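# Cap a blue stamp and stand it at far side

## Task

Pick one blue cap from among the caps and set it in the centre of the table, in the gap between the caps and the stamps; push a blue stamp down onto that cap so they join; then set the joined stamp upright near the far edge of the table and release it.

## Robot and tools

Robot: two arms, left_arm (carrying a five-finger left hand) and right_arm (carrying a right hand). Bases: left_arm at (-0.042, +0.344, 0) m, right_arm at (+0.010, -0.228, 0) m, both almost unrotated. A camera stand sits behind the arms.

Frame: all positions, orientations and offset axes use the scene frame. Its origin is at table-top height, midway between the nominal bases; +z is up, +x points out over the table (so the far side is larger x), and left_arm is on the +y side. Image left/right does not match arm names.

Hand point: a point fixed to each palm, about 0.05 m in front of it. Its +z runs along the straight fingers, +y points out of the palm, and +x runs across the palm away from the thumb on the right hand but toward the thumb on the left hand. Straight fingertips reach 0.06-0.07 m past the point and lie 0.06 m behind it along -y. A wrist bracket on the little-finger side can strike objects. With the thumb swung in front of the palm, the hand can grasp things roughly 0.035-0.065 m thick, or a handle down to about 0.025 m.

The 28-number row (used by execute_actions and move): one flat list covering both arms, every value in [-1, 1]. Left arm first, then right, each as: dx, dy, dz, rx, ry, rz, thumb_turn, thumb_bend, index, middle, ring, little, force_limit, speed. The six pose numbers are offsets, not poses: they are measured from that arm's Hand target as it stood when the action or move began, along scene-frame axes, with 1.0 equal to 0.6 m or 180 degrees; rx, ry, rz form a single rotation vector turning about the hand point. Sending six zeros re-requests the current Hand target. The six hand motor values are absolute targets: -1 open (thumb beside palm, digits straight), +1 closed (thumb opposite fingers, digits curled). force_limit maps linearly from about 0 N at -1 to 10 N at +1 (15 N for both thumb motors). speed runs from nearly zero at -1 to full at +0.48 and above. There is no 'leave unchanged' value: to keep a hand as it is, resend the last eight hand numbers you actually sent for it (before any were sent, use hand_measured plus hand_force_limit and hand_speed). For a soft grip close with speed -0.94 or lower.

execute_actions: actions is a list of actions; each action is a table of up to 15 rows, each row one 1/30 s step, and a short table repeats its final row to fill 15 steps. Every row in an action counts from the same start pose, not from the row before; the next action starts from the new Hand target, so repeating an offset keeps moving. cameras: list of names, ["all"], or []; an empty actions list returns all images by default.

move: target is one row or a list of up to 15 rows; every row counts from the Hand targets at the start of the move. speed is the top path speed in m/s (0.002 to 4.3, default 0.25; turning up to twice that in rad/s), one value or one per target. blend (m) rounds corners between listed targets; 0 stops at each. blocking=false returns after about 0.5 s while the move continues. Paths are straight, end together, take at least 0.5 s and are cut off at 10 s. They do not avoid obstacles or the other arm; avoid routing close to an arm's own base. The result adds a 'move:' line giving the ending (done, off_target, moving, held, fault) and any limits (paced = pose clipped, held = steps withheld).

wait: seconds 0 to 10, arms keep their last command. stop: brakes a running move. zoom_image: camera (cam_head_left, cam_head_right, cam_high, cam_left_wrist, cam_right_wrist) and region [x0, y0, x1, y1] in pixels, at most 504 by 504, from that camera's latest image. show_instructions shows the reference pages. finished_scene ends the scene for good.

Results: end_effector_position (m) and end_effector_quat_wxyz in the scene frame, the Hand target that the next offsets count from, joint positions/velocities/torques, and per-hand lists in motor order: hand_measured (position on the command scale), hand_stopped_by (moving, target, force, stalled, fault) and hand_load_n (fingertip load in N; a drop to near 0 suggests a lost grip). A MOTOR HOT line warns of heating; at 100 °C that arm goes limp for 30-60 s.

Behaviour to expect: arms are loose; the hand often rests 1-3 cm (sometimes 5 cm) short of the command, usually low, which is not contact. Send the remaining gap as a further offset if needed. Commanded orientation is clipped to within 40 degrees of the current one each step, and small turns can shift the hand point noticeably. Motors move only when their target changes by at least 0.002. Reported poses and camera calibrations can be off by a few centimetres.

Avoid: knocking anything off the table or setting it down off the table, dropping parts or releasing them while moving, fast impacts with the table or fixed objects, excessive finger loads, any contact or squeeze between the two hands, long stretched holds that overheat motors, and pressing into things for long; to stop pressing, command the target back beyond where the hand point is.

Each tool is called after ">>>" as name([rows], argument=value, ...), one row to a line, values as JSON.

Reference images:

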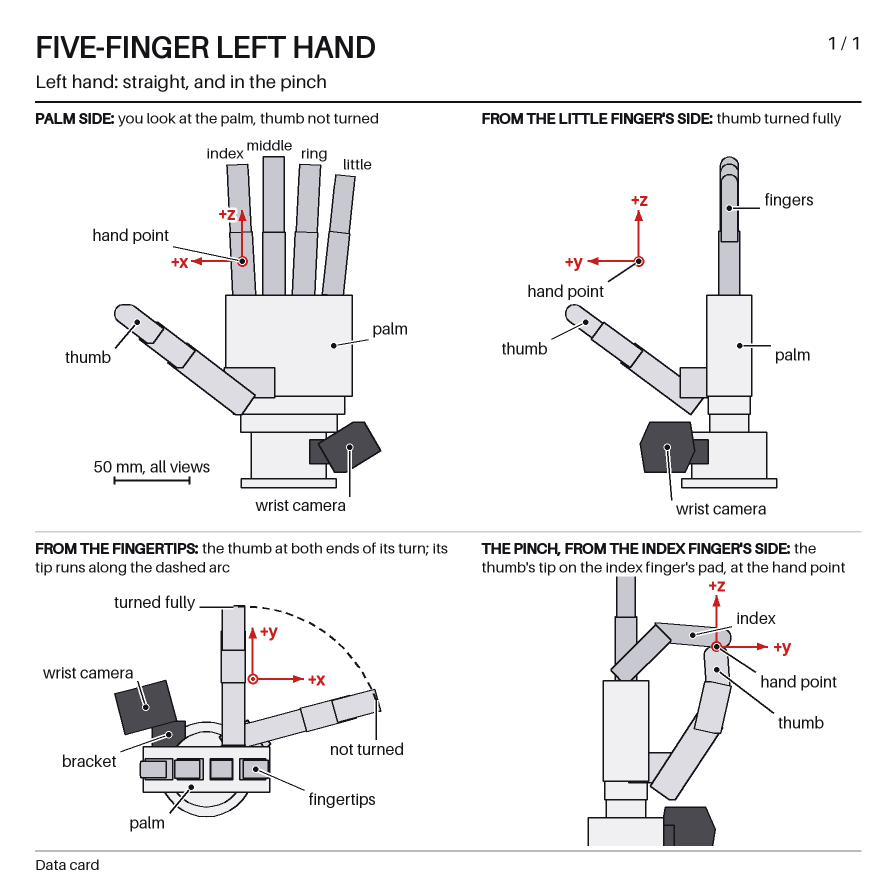

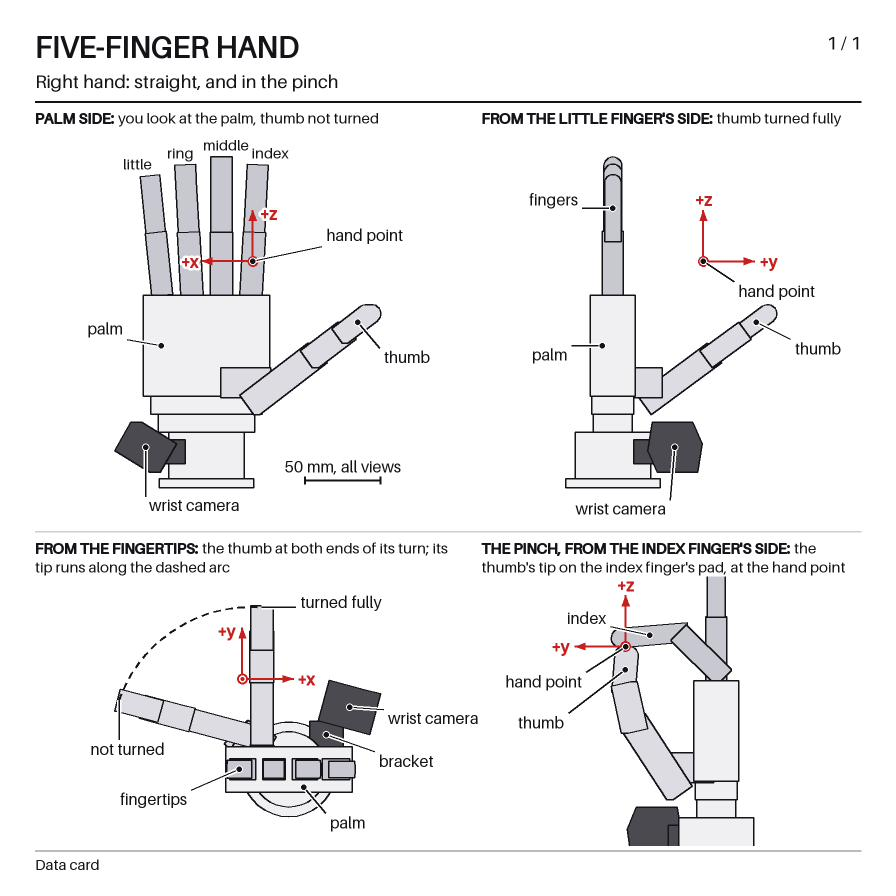

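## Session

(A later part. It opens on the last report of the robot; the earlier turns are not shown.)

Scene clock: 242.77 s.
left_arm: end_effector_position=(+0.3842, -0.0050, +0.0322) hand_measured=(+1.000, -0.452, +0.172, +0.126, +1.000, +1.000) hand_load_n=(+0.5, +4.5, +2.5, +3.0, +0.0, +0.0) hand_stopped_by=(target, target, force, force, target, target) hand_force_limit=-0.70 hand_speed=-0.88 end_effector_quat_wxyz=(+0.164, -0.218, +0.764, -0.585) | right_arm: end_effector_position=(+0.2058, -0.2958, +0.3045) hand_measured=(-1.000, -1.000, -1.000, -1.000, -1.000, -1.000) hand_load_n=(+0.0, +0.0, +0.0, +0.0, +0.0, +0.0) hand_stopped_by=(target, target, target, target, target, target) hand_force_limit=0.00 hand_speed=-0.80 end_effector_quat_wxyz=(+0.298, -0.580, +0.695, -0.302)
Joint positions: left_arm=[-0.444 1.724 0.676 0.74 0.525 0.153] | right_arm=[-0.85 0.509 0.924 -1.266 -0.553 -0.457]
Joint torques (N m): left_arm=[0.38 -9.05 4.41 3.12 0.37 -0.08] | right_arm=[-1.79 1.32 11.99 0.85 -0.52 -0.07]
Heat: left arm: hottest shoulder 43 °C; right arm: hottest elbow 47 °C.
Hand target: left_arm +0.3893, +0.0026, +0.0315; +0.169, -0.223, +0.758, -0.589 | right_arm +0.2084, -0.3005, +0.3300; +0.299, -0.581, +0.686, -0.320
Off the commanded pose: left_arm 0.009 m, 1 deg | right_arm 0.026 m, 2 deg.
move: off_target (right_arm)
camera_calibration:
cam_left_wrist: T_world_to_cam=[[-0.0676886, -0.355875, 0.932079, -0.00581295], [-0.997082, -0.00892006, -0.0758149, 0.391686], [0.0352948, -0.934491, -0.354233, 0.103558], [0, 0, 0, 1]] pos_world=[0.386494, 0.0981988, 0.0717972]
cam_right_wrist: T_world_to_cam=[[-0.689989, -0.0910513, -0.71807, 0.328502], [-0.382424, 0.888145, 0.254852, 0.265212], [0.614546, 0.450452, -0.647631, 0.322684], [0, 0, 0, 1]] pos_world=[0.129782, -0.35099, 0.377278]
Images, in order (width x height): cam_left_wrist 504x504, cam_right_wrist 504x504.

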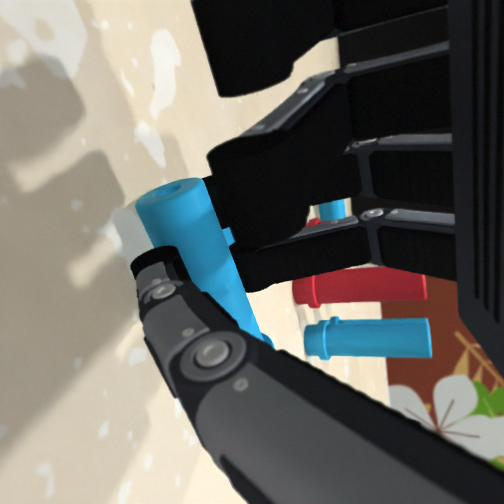

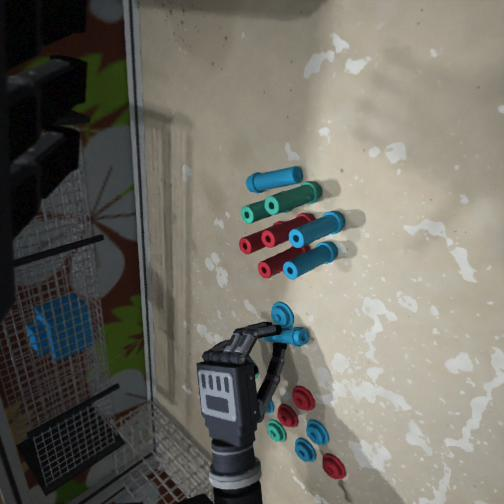

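>>> move([
  [0,0,0,0,0,0,1,-0.45,0.45,0.45,1,1,-0.3,-0.88,0,0,0,0,0,0,-1,-1,-1,-1,-1,-1,0,-0.8],
  [0,0,0.07,0,0,0,1,-0.45,0.45,0.45,1,1,-0.3,-0.88,0,0,0,0,0,0,-1,-1,-1,-1,-1,-1,0,-0.8],
], speed=0.05, cameras=["cam_left_wrist","cam_right_wrist"])

>>> zoom_image(camera="cam_left_wrist", region=[50, 150, 300, 400])

>>> zoom_image(camera="cam_right_wrist", region=[220, 260, 340, 380])

Scene clock: 245.97 s.
left_arm: end_effector_position=(+0.3802, -0.0030, +0.0616) hand_measured=(+1.000, -0.452, +0.180, +0.134, +1.000, +1.000) hand_load_n=(+0.5, +8.0, +3.5, +5.5, +0.0, +0.0) hand_stopped_by=(target, target, force, force, target, target) hand_force_limit=-0.30 hand_speed=-0.88 end_effector_quat_wxyz=(+0.164, -0.218, +0.764, -0.585) | right_arm: end_effector_position=(+0.2058, -0.2958, +0.3045) hand_measured=(-1.000, -1.000, -1.000, -1.000, -1.000, -1.000) hand_load_n=(+0.0, +0.0, +0.0, +0.0, +0.0, +0.0) hand_stopped_by=(target, target, target, target, target, target) hand_force_limit=0.00 hand_speed=-0.80 end_effector_quat_wxyz=(+0.298, -0.580, +0.695, -0.302)
Joint positions: left_arm=[-0.444 1.63 0.676 0.646 0.525 0.153] | right_arm=[-0.85 0.509 0.924 -1.266 -0.553 -0.457]
Joint torques (N m): left_arm=[-0.15 -10.81 6.26 1.37 0.39 -0.1] | right_arm=[-1.79 1.32 12 0.85 -0.52 -0.07]
Heat: left arm: hottest shoulder 43 °C; right arm: hottest elbow 47 °C.
Hand target: left_arm +0.3893, +0.0026, +0.0735; +0.169, -0.223, +0.758, -0.589 | right_arm +0.2084, -0.3005, +0.3300; +0.299, -0.581, +0.686, -0.320
Off the commanded pose: left_arm 0.016 m, 1 deg | right_arm 0.026 m, 2 deg.
move: off_target (left_arm, right_arm)
camera_calibration:
cam_left_wrist: T_world_to_cam=[[-0.0676886, -0.355875, 0.932079, -0.0327751], [-0.997082, -0.00892006, -0.0758149, 0.389944], [0.0352948, -0.934491, -0.354233, 0.115982], [0, 0, 0, 1]] pos_world=[0.382494, 0.100199, 0.101197]
cam_right_wrist: T_world_to_cam=[[-0.689989, -0.0910513, -0.71807, 0.328502], [-0.382424, 0.888145, 0.254852, 0.265212], [0.614546, 0.450452, -0.647631, 0.322684], [0, 0, 0, 1]] pos_world=[0.129782, -0.35099, 0.377278]
Images, in order (width x height): cam_left_wrist 504x504, cam_right_wrist 504x504.

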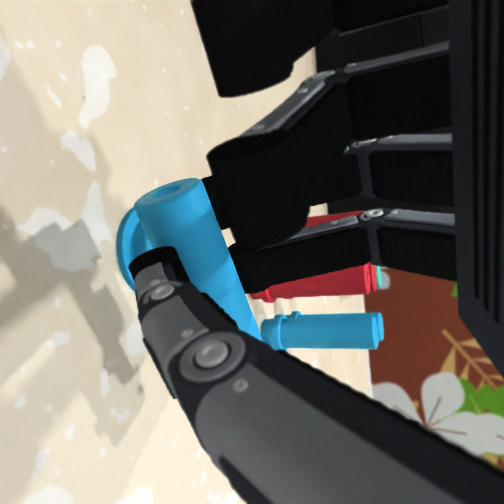

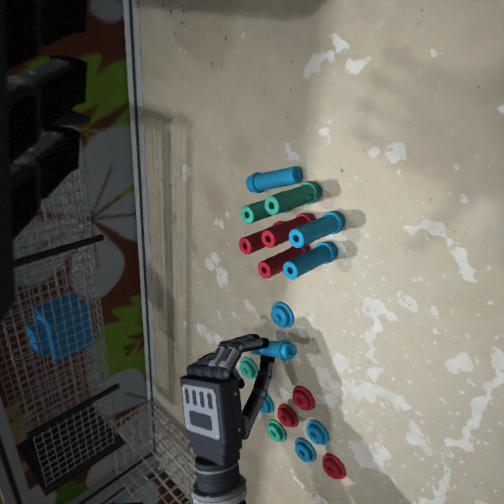

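Scaled by 2.016 from the camera's 504x504 image, which has a finer 720x720 frame.

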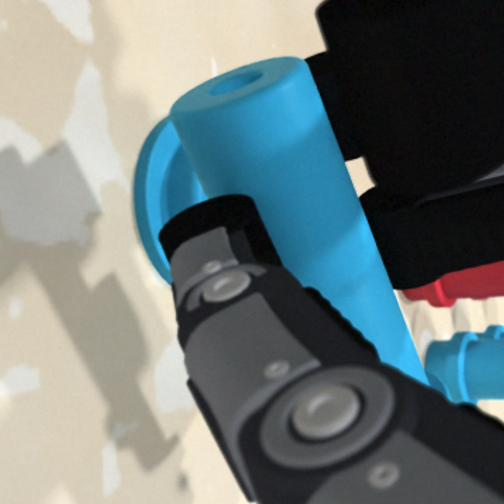

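Scaled by 4.200 from the camera's 504x504 image, which has a finer 720x720 frame.

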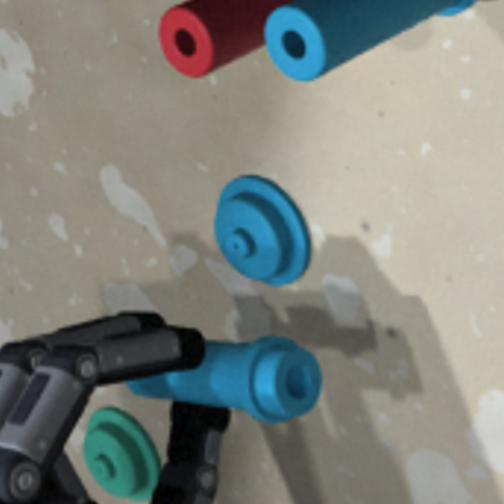

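>>> move([
  [-0.01,0.02,0.24,0,0,0,1,-0.45,0.45,0.45,1,1,-0.3,-0.88,0,0,0,0,0,0,-1,-1,-1,-1,-1,-1,0,-0.8],
  [-0.02,0.06,0.27,0.0766,-0.5067,-0.2031,1,-0.45,0.45,0.45,1,1,-0.3,-0.88,0,0,0,0,0,0,-1,-1,-1,-1,-1,-1,0,-0.8],
], speed=[0.15,0.2], cameras=["all"])

Scene clock: 254.43 s.
left_arm: end_effector_position=(+0.3680, +0.0314, +0.2340) hand_measured=(+1.000, -0.452, +0.180, +0.134, +1.000, +1.000) hand_load_n=(+1.0, +8.0, +3.5, +5.5, +0.0, +0.0) hand_stopped_by=(target, target, force, force, target, target) hand_force_limit=-0.30 hand_speed=-0.88 end_effector_quat_wxyz=(+0.490, +0.498, +0.496, -0.515) | right_arm: end_effector_position=(+0.2058, -0.2958, +0.3045) hand_measured=(-1.000, -1.000, -1.000, -1.000, -1.000, -1.000) hand_load_n=(+0.0, +0.0, +0.0, -0.5, +0.0, +0.0) hand_stopped_by=(target, target, target, target, target, target) hand_force_limit=0.00 hand_speed=-0.80 end_effector_quat_wxyz=(+0.298, -0.580, +0.695, -0.302)
Joint positions: left_arm=[-0.286 1.376 0.649 0.764 1.281 1.513] | right_arm=[-0.85 0.509 0.924 -1.266 -0.553 -0.457]
Joint torques (N m): left_arm=[0.09 -6.07 7.17 0.92 0.18 0.36] | right_arm=[-1.79 1.26 12 0.85 -0.52 -0.07]
Heat: left arm: hottest elbow 43 °C; right arm: hottest elbow 47 °C.
Hand target: left_arm +0.3773, +0.0386, +0.2355; +0.498, +0.499, +0.498, -0.505 | right_arm +0.2084, -0.3005, +0.3300; +0.299, -0.581, +0.686, -0.320
Off the commanded pose: left_arm 0.012 m, 1 deg | right_arm 0.026 m, 2 deg.
move: off_target (left_arm, right_arm)
camera_calibration:
cam_left_wrist: T_world_to_cam=[[-0.973952, 0.00888903, -0.226581, 0.41113], [0.204936, 0.462188, -0.862777, 0.118099], [0.0970539, -0.886737, -0.451971, 0.208225], [0, 0, 0, 1]] pos_world=[0.356009, 0.126403, 0.289159]
cam_right_wrist: T_world_to_cam=[[-0.689989, -0.0910513, -0.71807, 0.328502], [-0.382424, 0.888145, 0.254852, 0.265212], [0.614546, 0.450452, -0.647631, 0.322684], [0, 0, 0, 1]] pos_world=[0.129782, -0.35099, 0.377278]

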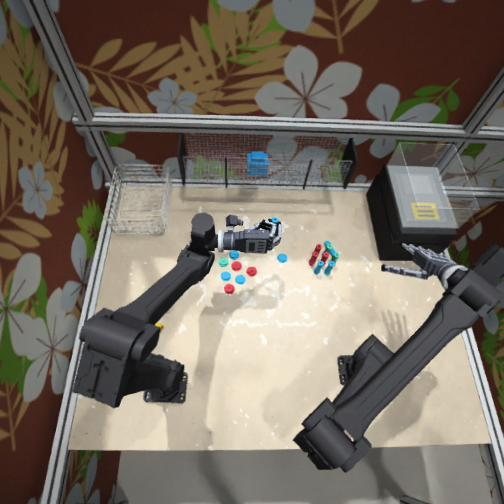

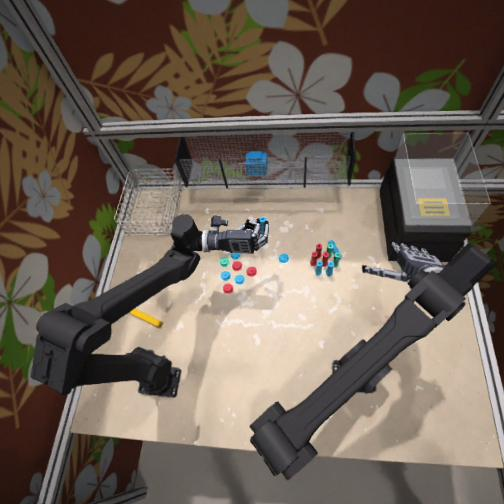

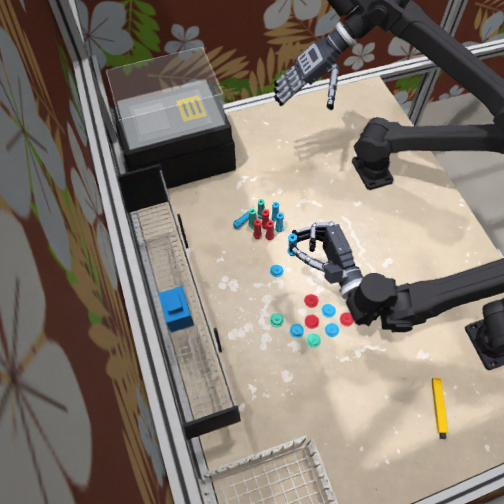

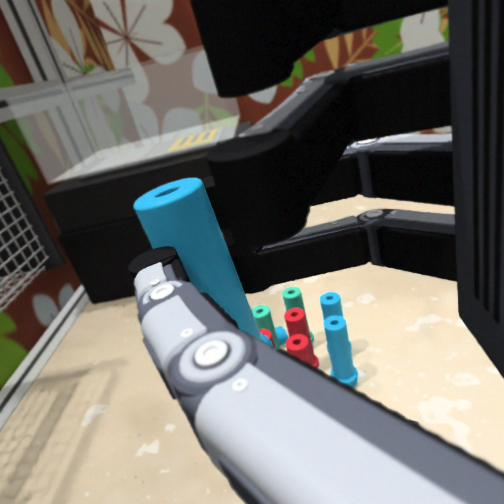

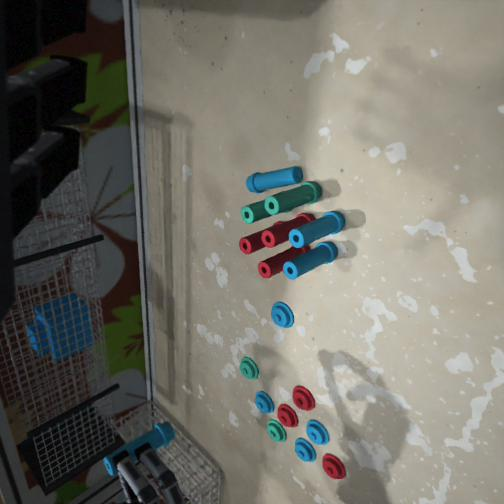

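>>> zoom_image(camera="cam_left_wrist", region=[120, 160, 300, 340])

>>> zoom_image(camera="cam_right_wrist", region=[90, 400, 190, 500])

>>> zoom_image(camera="cam_high", region=[250, 200, 350, 300])

>>> zoom_image(camera="cam_head_right", region=[220, 190, 320, 290])

Scaled by 2.800 from the camera's 504x504 image, which has a finer 720x720 frame.

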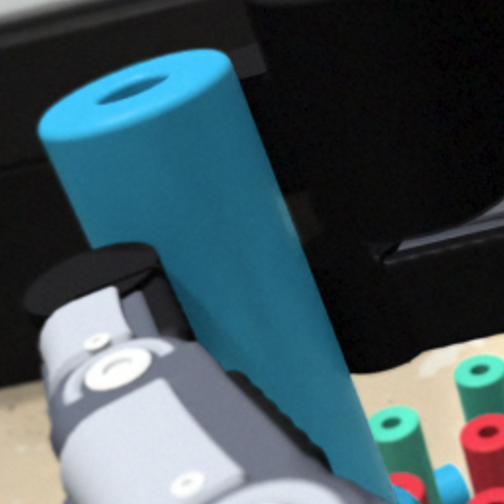

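Scaled by 5.040 from the camera's 504x504 image, which has a finer 720x720 frame.

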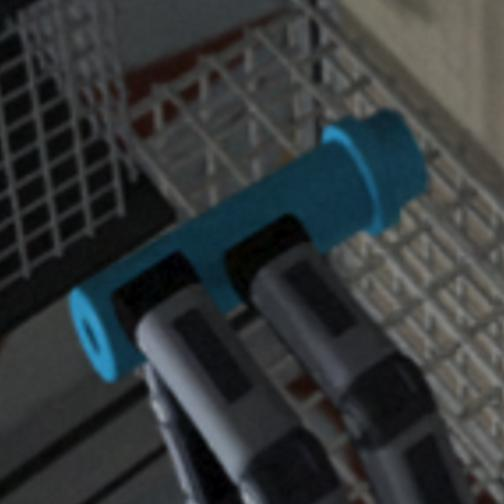

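Scaled by 5.040 from the camera's 504x504 image, which has a finer 720x720 frame.

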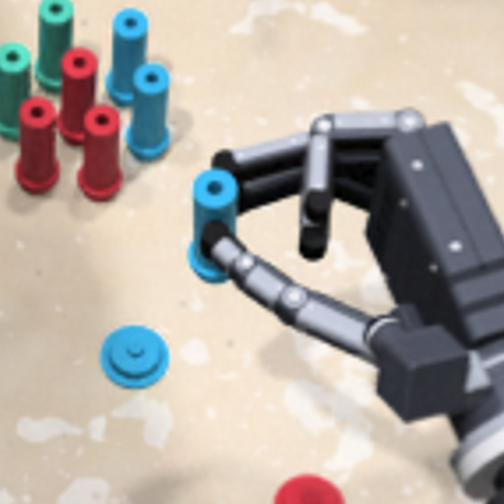

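Scaled by 5.040 from the camera's 504x504 image, which has a finer 720x720 frame.

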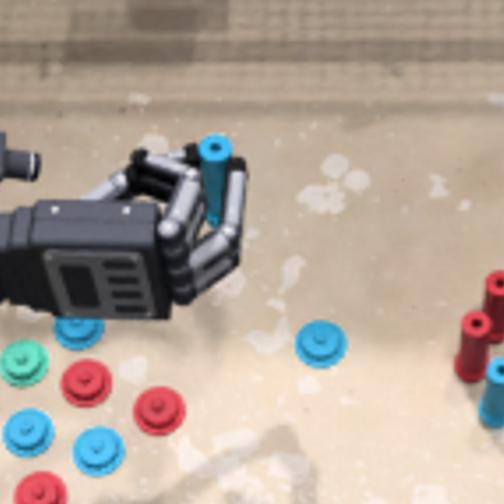

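>>> zoom_image(camera="cam_high", region=[248, 195, 308, 255])

>>> zoom_image(camera="cam_head_left", region=[255, 205, 345, 295])

>>> zoom_image(camera="cam_head_right", region=[250, 205, 340, 295])

Scaled by 8.400 from the camera's 504x504 image, which has a finer 720x720 frame.

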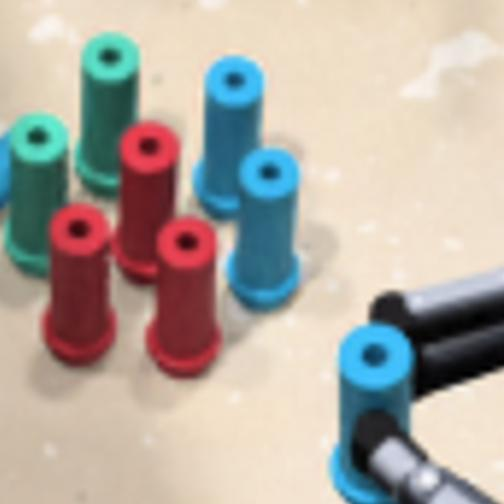

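Scaled by 5.600 from the camera's 504x504 image, which has a finer 720x720 frame.

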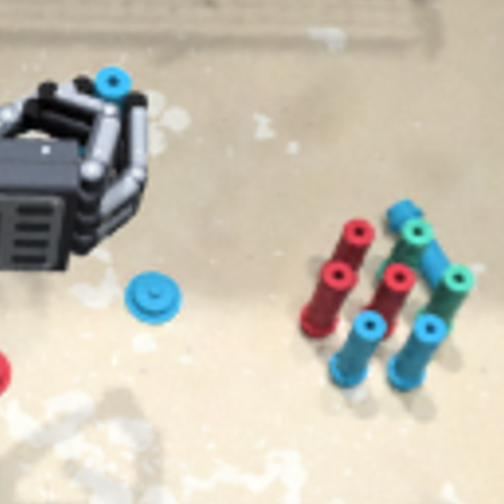

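Scaled by 5.600 from the camera's 504x504 image, which has a finer 720x720 frame.

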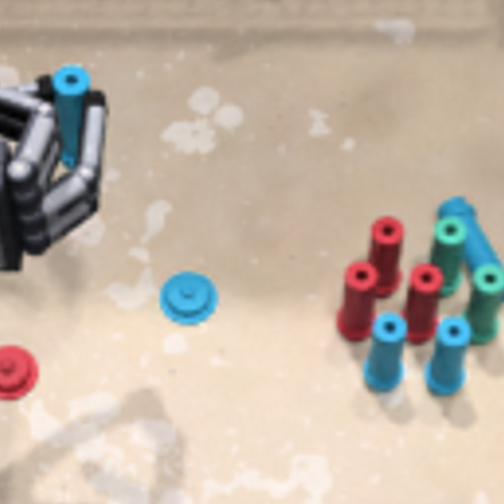

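>>> zoom_image(camera="cam_left_wrist", region=[240, 280, 360, 400])

Scaled by 4.200 from the camera's 504x504 image, which has a finer 720x720 frame.

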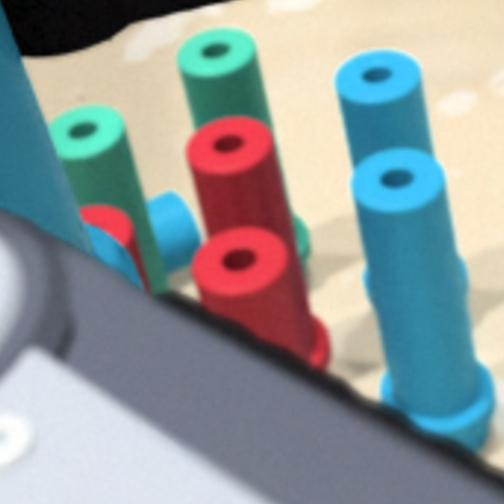

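>>> zoom_image(camera="cam_high", region=[277, 228, 307, 258])

>>> zoom_image(camera="cam_head_right", region=[245, 210, 275, 240])

Scaled by 16.800 from the camera's 504x504 image, which has a finer 720x720 frame.

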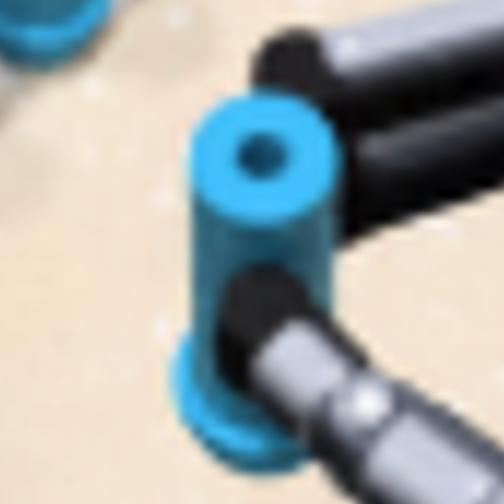

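Scaled by 16.800 from the camera's 504x504 image, which has a finer 720x720 frame.

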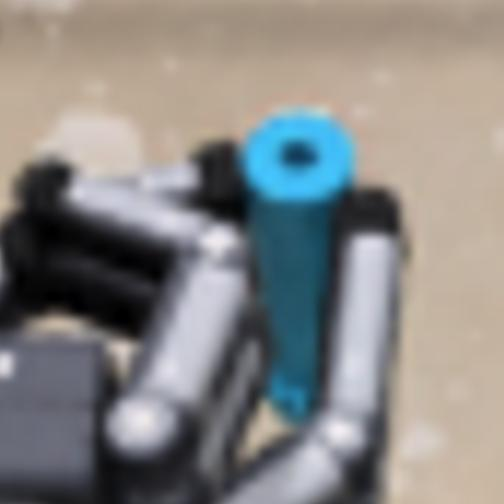

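>>> zoom_image(camera="cam_right_wrist", region=[230, 200, 360, 330])

>>> zoom_image(camera="cam_right_wrist", region=[95, 410, 185, 500])

Scaled by 3.877 from the camera's 504x504 image, which has a finer 720x720 frame.

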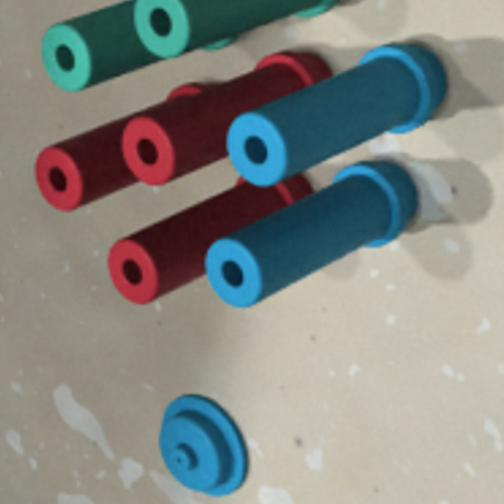

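Scaled by 5.600 from the camera's 504x504 image, which has a finer 720x720 frame.

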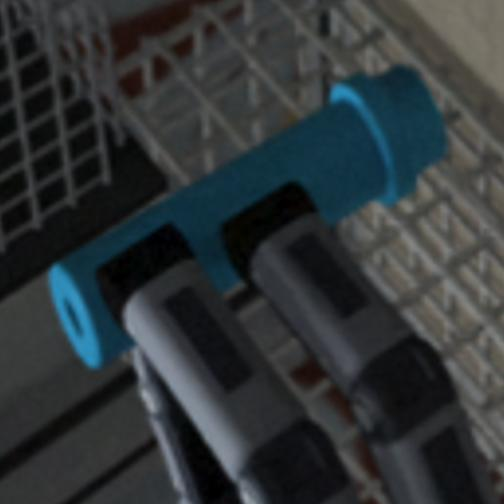

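>>> move([
  [0.0167,-0.0867,-0.10,-0.0089,-0.015,0,1,-0.45,0.45,0.45,1,1,-0.3,-0.88,0,0,0,0,0,0,-1,-1,-1,-1,-1,-1,0,-0.8],
  [0.0167,-0.0867,-0.175,-0.0089,-0.015,0,1,-0.45,0.45,0.45,1,1,-0.3,-0.88,0,0,0,0,0,0,-1,-1,-1,-1,-1,-1,0,-0.8],
], speed=[0.15,0.1], cameras=["all"])

>>> zoom_image(camera="cam_left_wrist", region=[120, 160, 340, 380])

>>> zoom_image(camera="cam_right_wrist", region=[200, 260, 320, 380])

>>> zoom_image(camera="cam_high", region=[250, 220, 320, 290])

Scene clock: 264.80 s.
left_arm: end_effector_position=(+0.3874, -0.0111, +0.1306) hand_measured=(+1.000, -0.452, +0.180, +0.134, +1.000, +1.000) hand_load_n=(+1.0, +8.0, +3.5, +5.0, +0.0, +0.0) hand_stopped_by=(target, target, force, force, target, target) hand_force_limit=-0.30 hand_speed=-0.88 end_effector_quat_wxyz=(+0.511, +0.504, +0.484, -0.501) | right_arm: end_effector_position=(+0.2058, -0.2958, +0.3045) hand_measured=(-1.000, -1.000, -1.000, -1.000, -1.000, -1.000) hand_load_n=(+0.0, +0.0, +0.0, +0.0, -0.5, +0.0) hand_stopped_by=(target, target, target, target, target, target) hand_force_limit=0.00 hand_speed=-0.80 end_effector_quat_wxyz=(+0.298, -0.580, +0.695, -0.302)
Joint positions: left_arm=[-0.376 1.75 0.65 1.16 1.174 1.545] | right_arm=[-0.85 0.509 0.924 -1.266 -0.553 -0.457]
Joint torques (N m): left_arm=[-1.32 -8 4.12 3.06 -0.13 -0.01] | right_arm=[-1.79 1.26 11.99 0.85 -0.52 -0.07]
Heat: left arm: hottest elbow 43 °C; right arm: hottest elbow 48 °C.
Hand target: left_arm +0.3873, -0.0134, +0.1305; +0.517, +0.504, +0.479, -0.500 | right_arm +0.2084, -0.3005, +0.3300; +0.299, -0.581, +0.686, -0.320
Off the commanded pose: left_arm 0.002 m, 1 deg | right_arm 0.026 m, 2 deg.
move: off_target (right_arm)
camera_calibration:
cam_left_wrist: T_world_to_cam=[[-0.960886, -0.0112613, -0.276714, 0.40825], [0.241606, 0.454297, -0.857462, 0.0295782], [0.135366, -0.890779, -0.433807, 0.104655], [0, 0, 0, 1]] pos_world=[0.370969, 0.0843843, 0.18373]
cam_right_wrist: T_world_to_cam=[[-0.689989, -0.0910513, -0.71807, 0.328502], [-0.382424, 0.888145, 0.254852, 0.265212], [0.614546, 0.450452, -0.647631, 0.322684], [0, 0, 0, 1]] pos_world=[0.129782, -0.35099, 0.377278]

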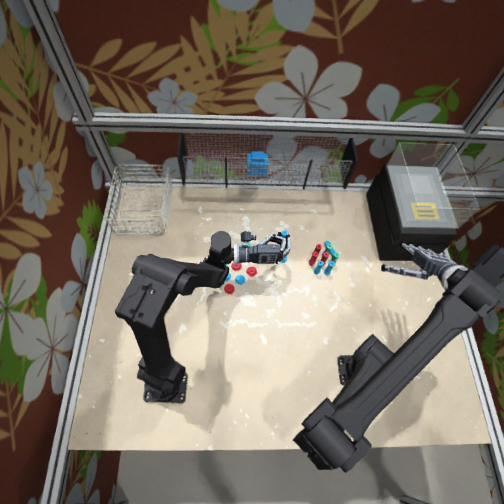

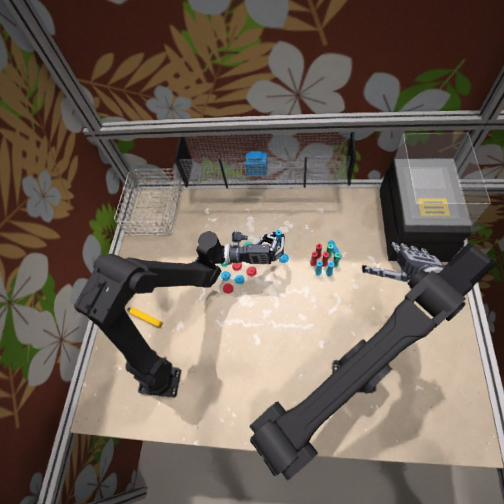

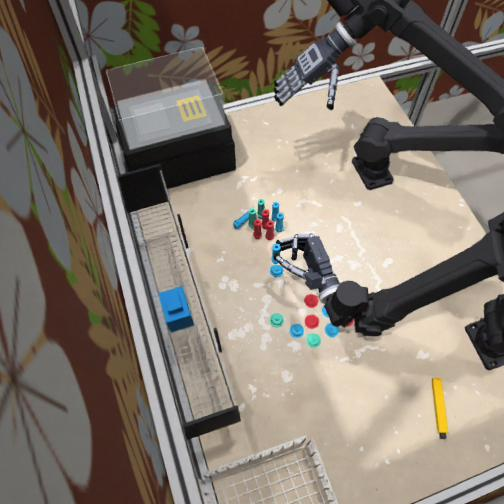

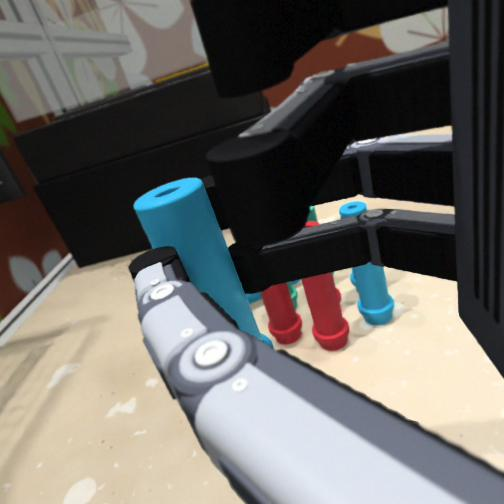

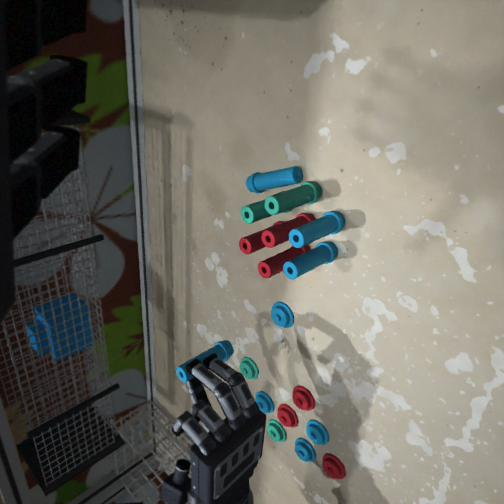

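Scaled by 2.291 from the camera's 504x504 image, which has a finer 720x720 frame.

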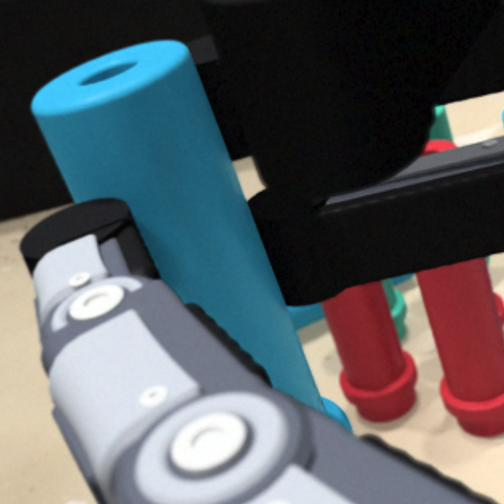

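Scaled by 4.200 from the camera's 504x504 image, which has a finer 720x720 frame.

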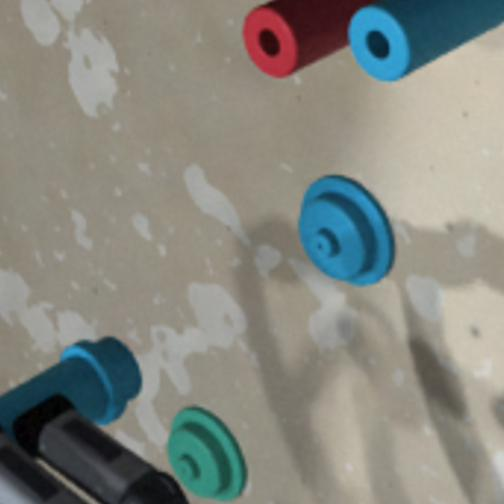

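Scaled by 7.200 from the camera's 504x504 image, which has a finer 720x720 frame.

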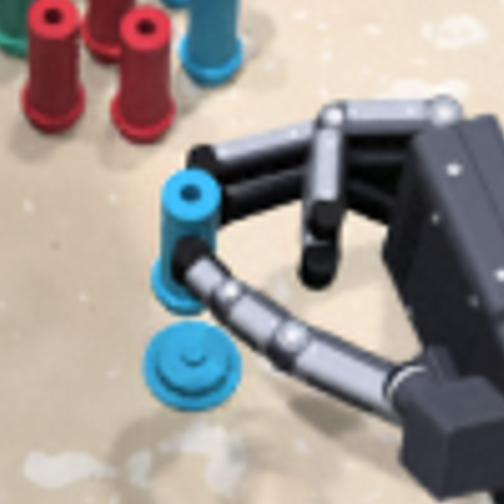

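>>> move([
  [-0.0157,-0.0165,-0.01,0,0,0,1,-0.45,0.45,0.45,1,1,-0.3,-0.88,0,0,0,0,0,0,-1,-1,-1,-1,-1,-1,0,-0.8],
  [-0.0157,-0.0165,-0.075,0,0,0,1,-0.45,0.45,0.45,1,1,-0.3,-0.88,0,0,0,0,0,0,-1,-1,-1,-1,-1,-1,0,-0.8],
], speed=[0.06,0.08], cameras=["all"])

>>> zoom_image(camera="cam_left_wrist", region=[120, 160, 340, 380])

>>> zoom_image(camera="cam_right_wrist", region=[200, 260, 320, 380])

>>> zoom_image(camera="cam_high", region=[250, 220, 320, 290])

Scene clock: 268.73 s.
left_arm: end_effector_position=(+0.3796, -0.0203, +0.0857) hand_measured=(+1.000, -0.452, +0.180, +0.134, +1.000, +1.000) hand_load_n=(+0.5, +8.0, +3.5, +5.5, +0.0, +0.0) hand_stopped_by=(target, target, force, force, target, target) hand_force_limit=-0.30 hand_speed=-0.88 end_effector_quat_wxyz=(+0.510, +0.502, +0.486, -0.502) | right_arm: end_effector_position=(+0.2058, -0.2958, +0.3045) hand_measured=(-1.000, -1.000, -1.000, -1.000, -1.000, -1.000) hand_load_n=(-0.5, +0.0, +0.0, +0.0, +0.0, +0.0) hand_stopped_by=(target, target, target, target, target, target) hand_force_limit=0.00 hand_speed=-0.80 end_effector_quat_wxyz=(+0.298, -0.580, +0.695, -0.302)
Joint positions: left_arm=[-0.405 1.889 0.641 1.304 1.143 1.545] | right_arm=[-0.85 0.509 0.924 -1.266 -0.553 -0.457]
Joint torques (N m): left_arm=[-1.49 -8.59 2.95 3 -0.14 0.01] | right_arm=[-1.79 1.32 11.99 0.85 -0.52 -0.07]
Heat: left arm: hottest elbow 43 °C; right arm: hottest elbow 48 °C.
Hand target: left_arm +0.3779, -0.0233, +0.0855; +0.517, +0.504, +0.479, -0.500 | right_arm +0.2084, -0.3005, +0.3300; +0.299, -0.581, +0.686, -0.320
Off the commanded pose: left_arm 0.003 m, 1 deg | right_arm 0.026 m, 2 deg.
move: off_target (right_arm)
camera_calibration:
cam_left_wrist: T_world_to_cam=[[-0.962216, -0.0126491, -0.271995, 0.388307], [0.236694, 0.454935, -0.858493, -0.000833763], [0.134599, -0.890435, -0.434751, 0.0784946], [0, 0, 0, 1]] pos_world=[0.363267, 0.0751854, 0.139027]
cam_right_wrist: T_world_to_cam=[[-0.689989, -0.0910513, -0.71807, 0.328502], [-0.382424, 0.888145, 0.254852, 0.265212], [0.614546, 0.450452, -0.647631, 0.322684], [0, 0, 0, 1]] pos_world=[0.129782, -0.35099, 0.377278]

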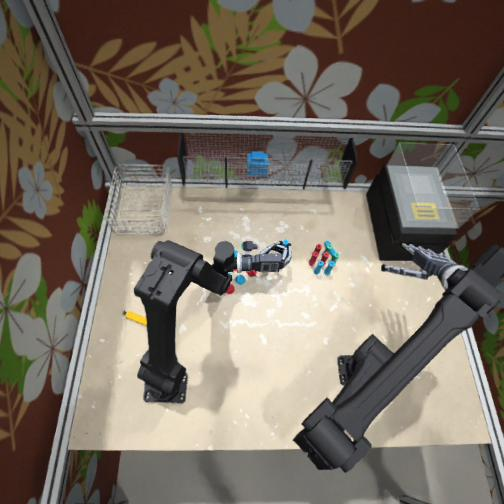

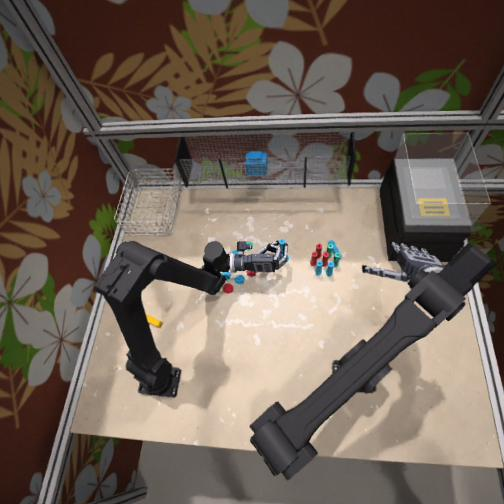

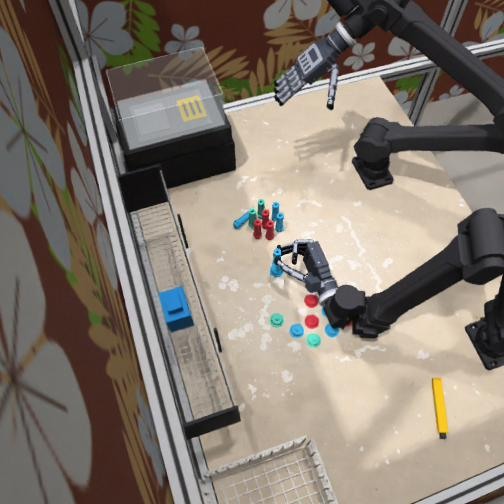

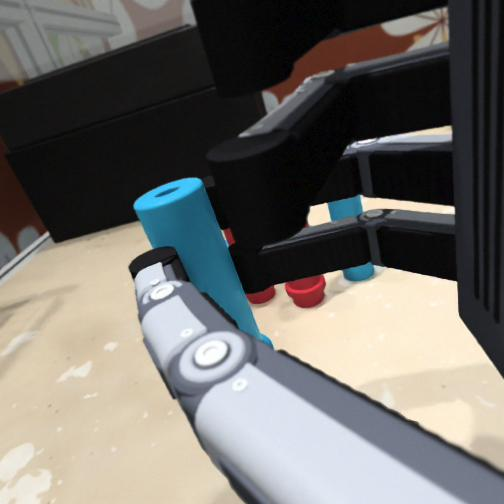

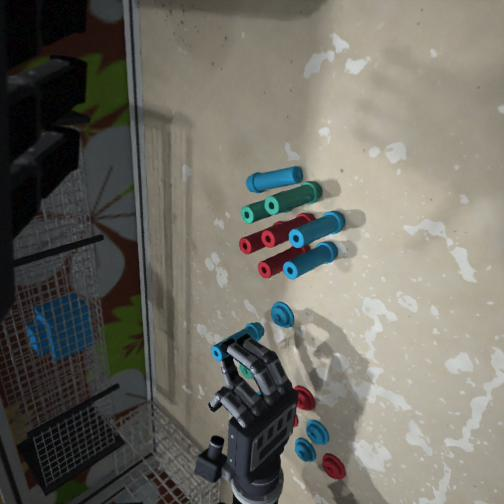

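Scaled by 2.291 from the camera's 504x504 image, which has a finer 720x720 frame.

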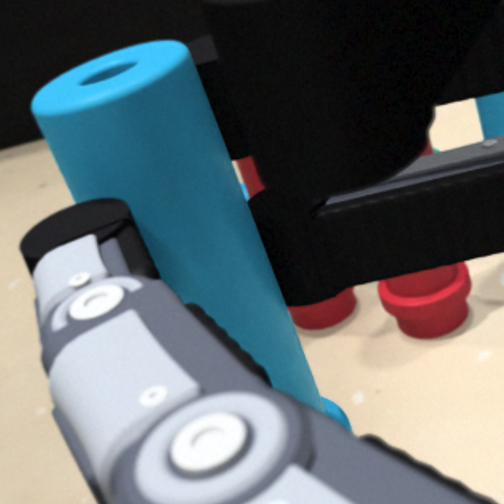

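Scaled by 4.200 from the camera's 504x504 image, which has a finer 720x720 frame.

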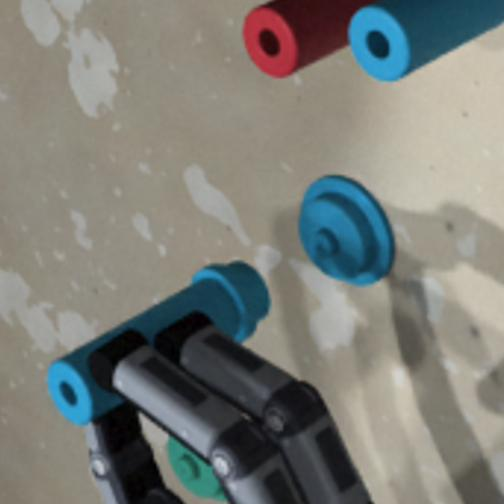

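Scaled by 7.200 from the camera's 504x504 image, which has a finer 720x720 frame.

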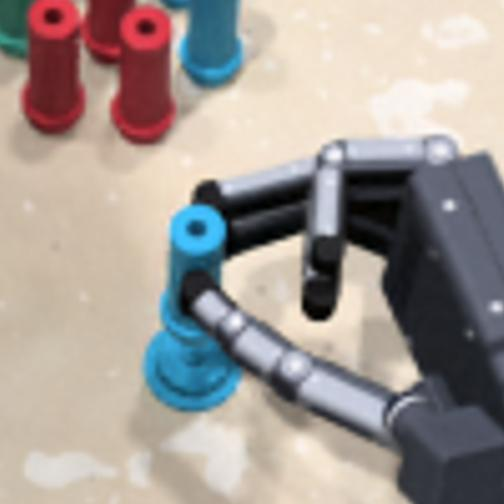

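>>> zoom_image(camera="cam_right_wrist", region=[206, 296, 306, 366])

>>> zoom_image(camera="cam_high", region=[262, 240, 292, 280])

Scaled by 5.040 from the camera's 504x504 image, which has a finer 720x720 frame.

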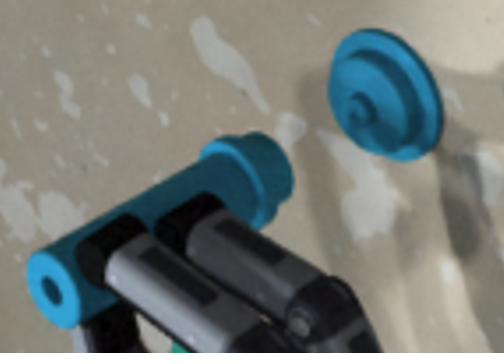

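Scaled by 12.600 from the camera's 504x504 image, which has a finer 720x720 frame.

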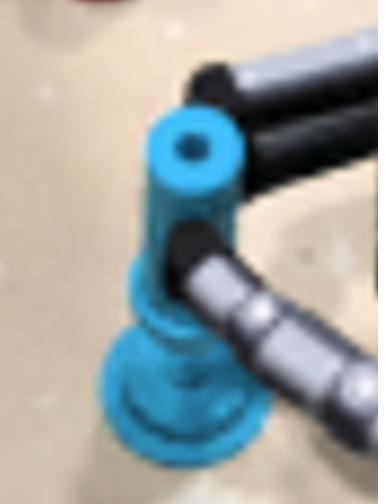

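>>> zoom_image(camera="cam_head_left", region=[265, 230, 305, 270])

>>> zoom_image(camera="cam_head_right", region=[265, 230, 305, 270])

Scaled by 12.600 from the camera's 504x504 image, which has a finer 720x720 frame.

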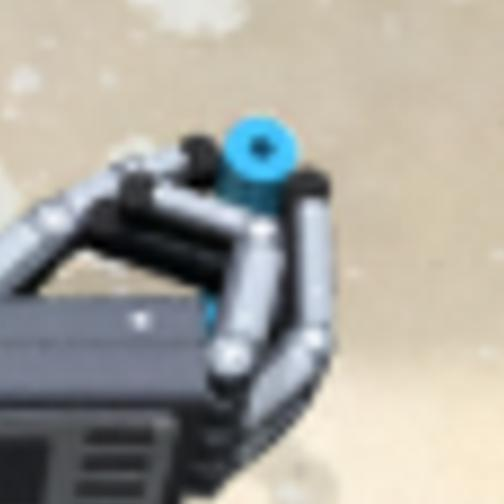

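Scaled by 12.600 from the camera's 504x504 image, which has a finer 720x720 frame.

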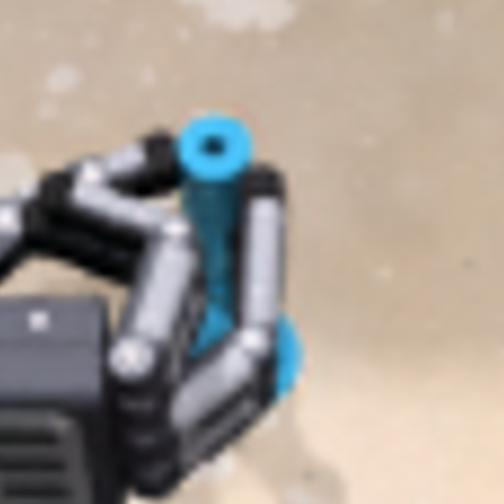

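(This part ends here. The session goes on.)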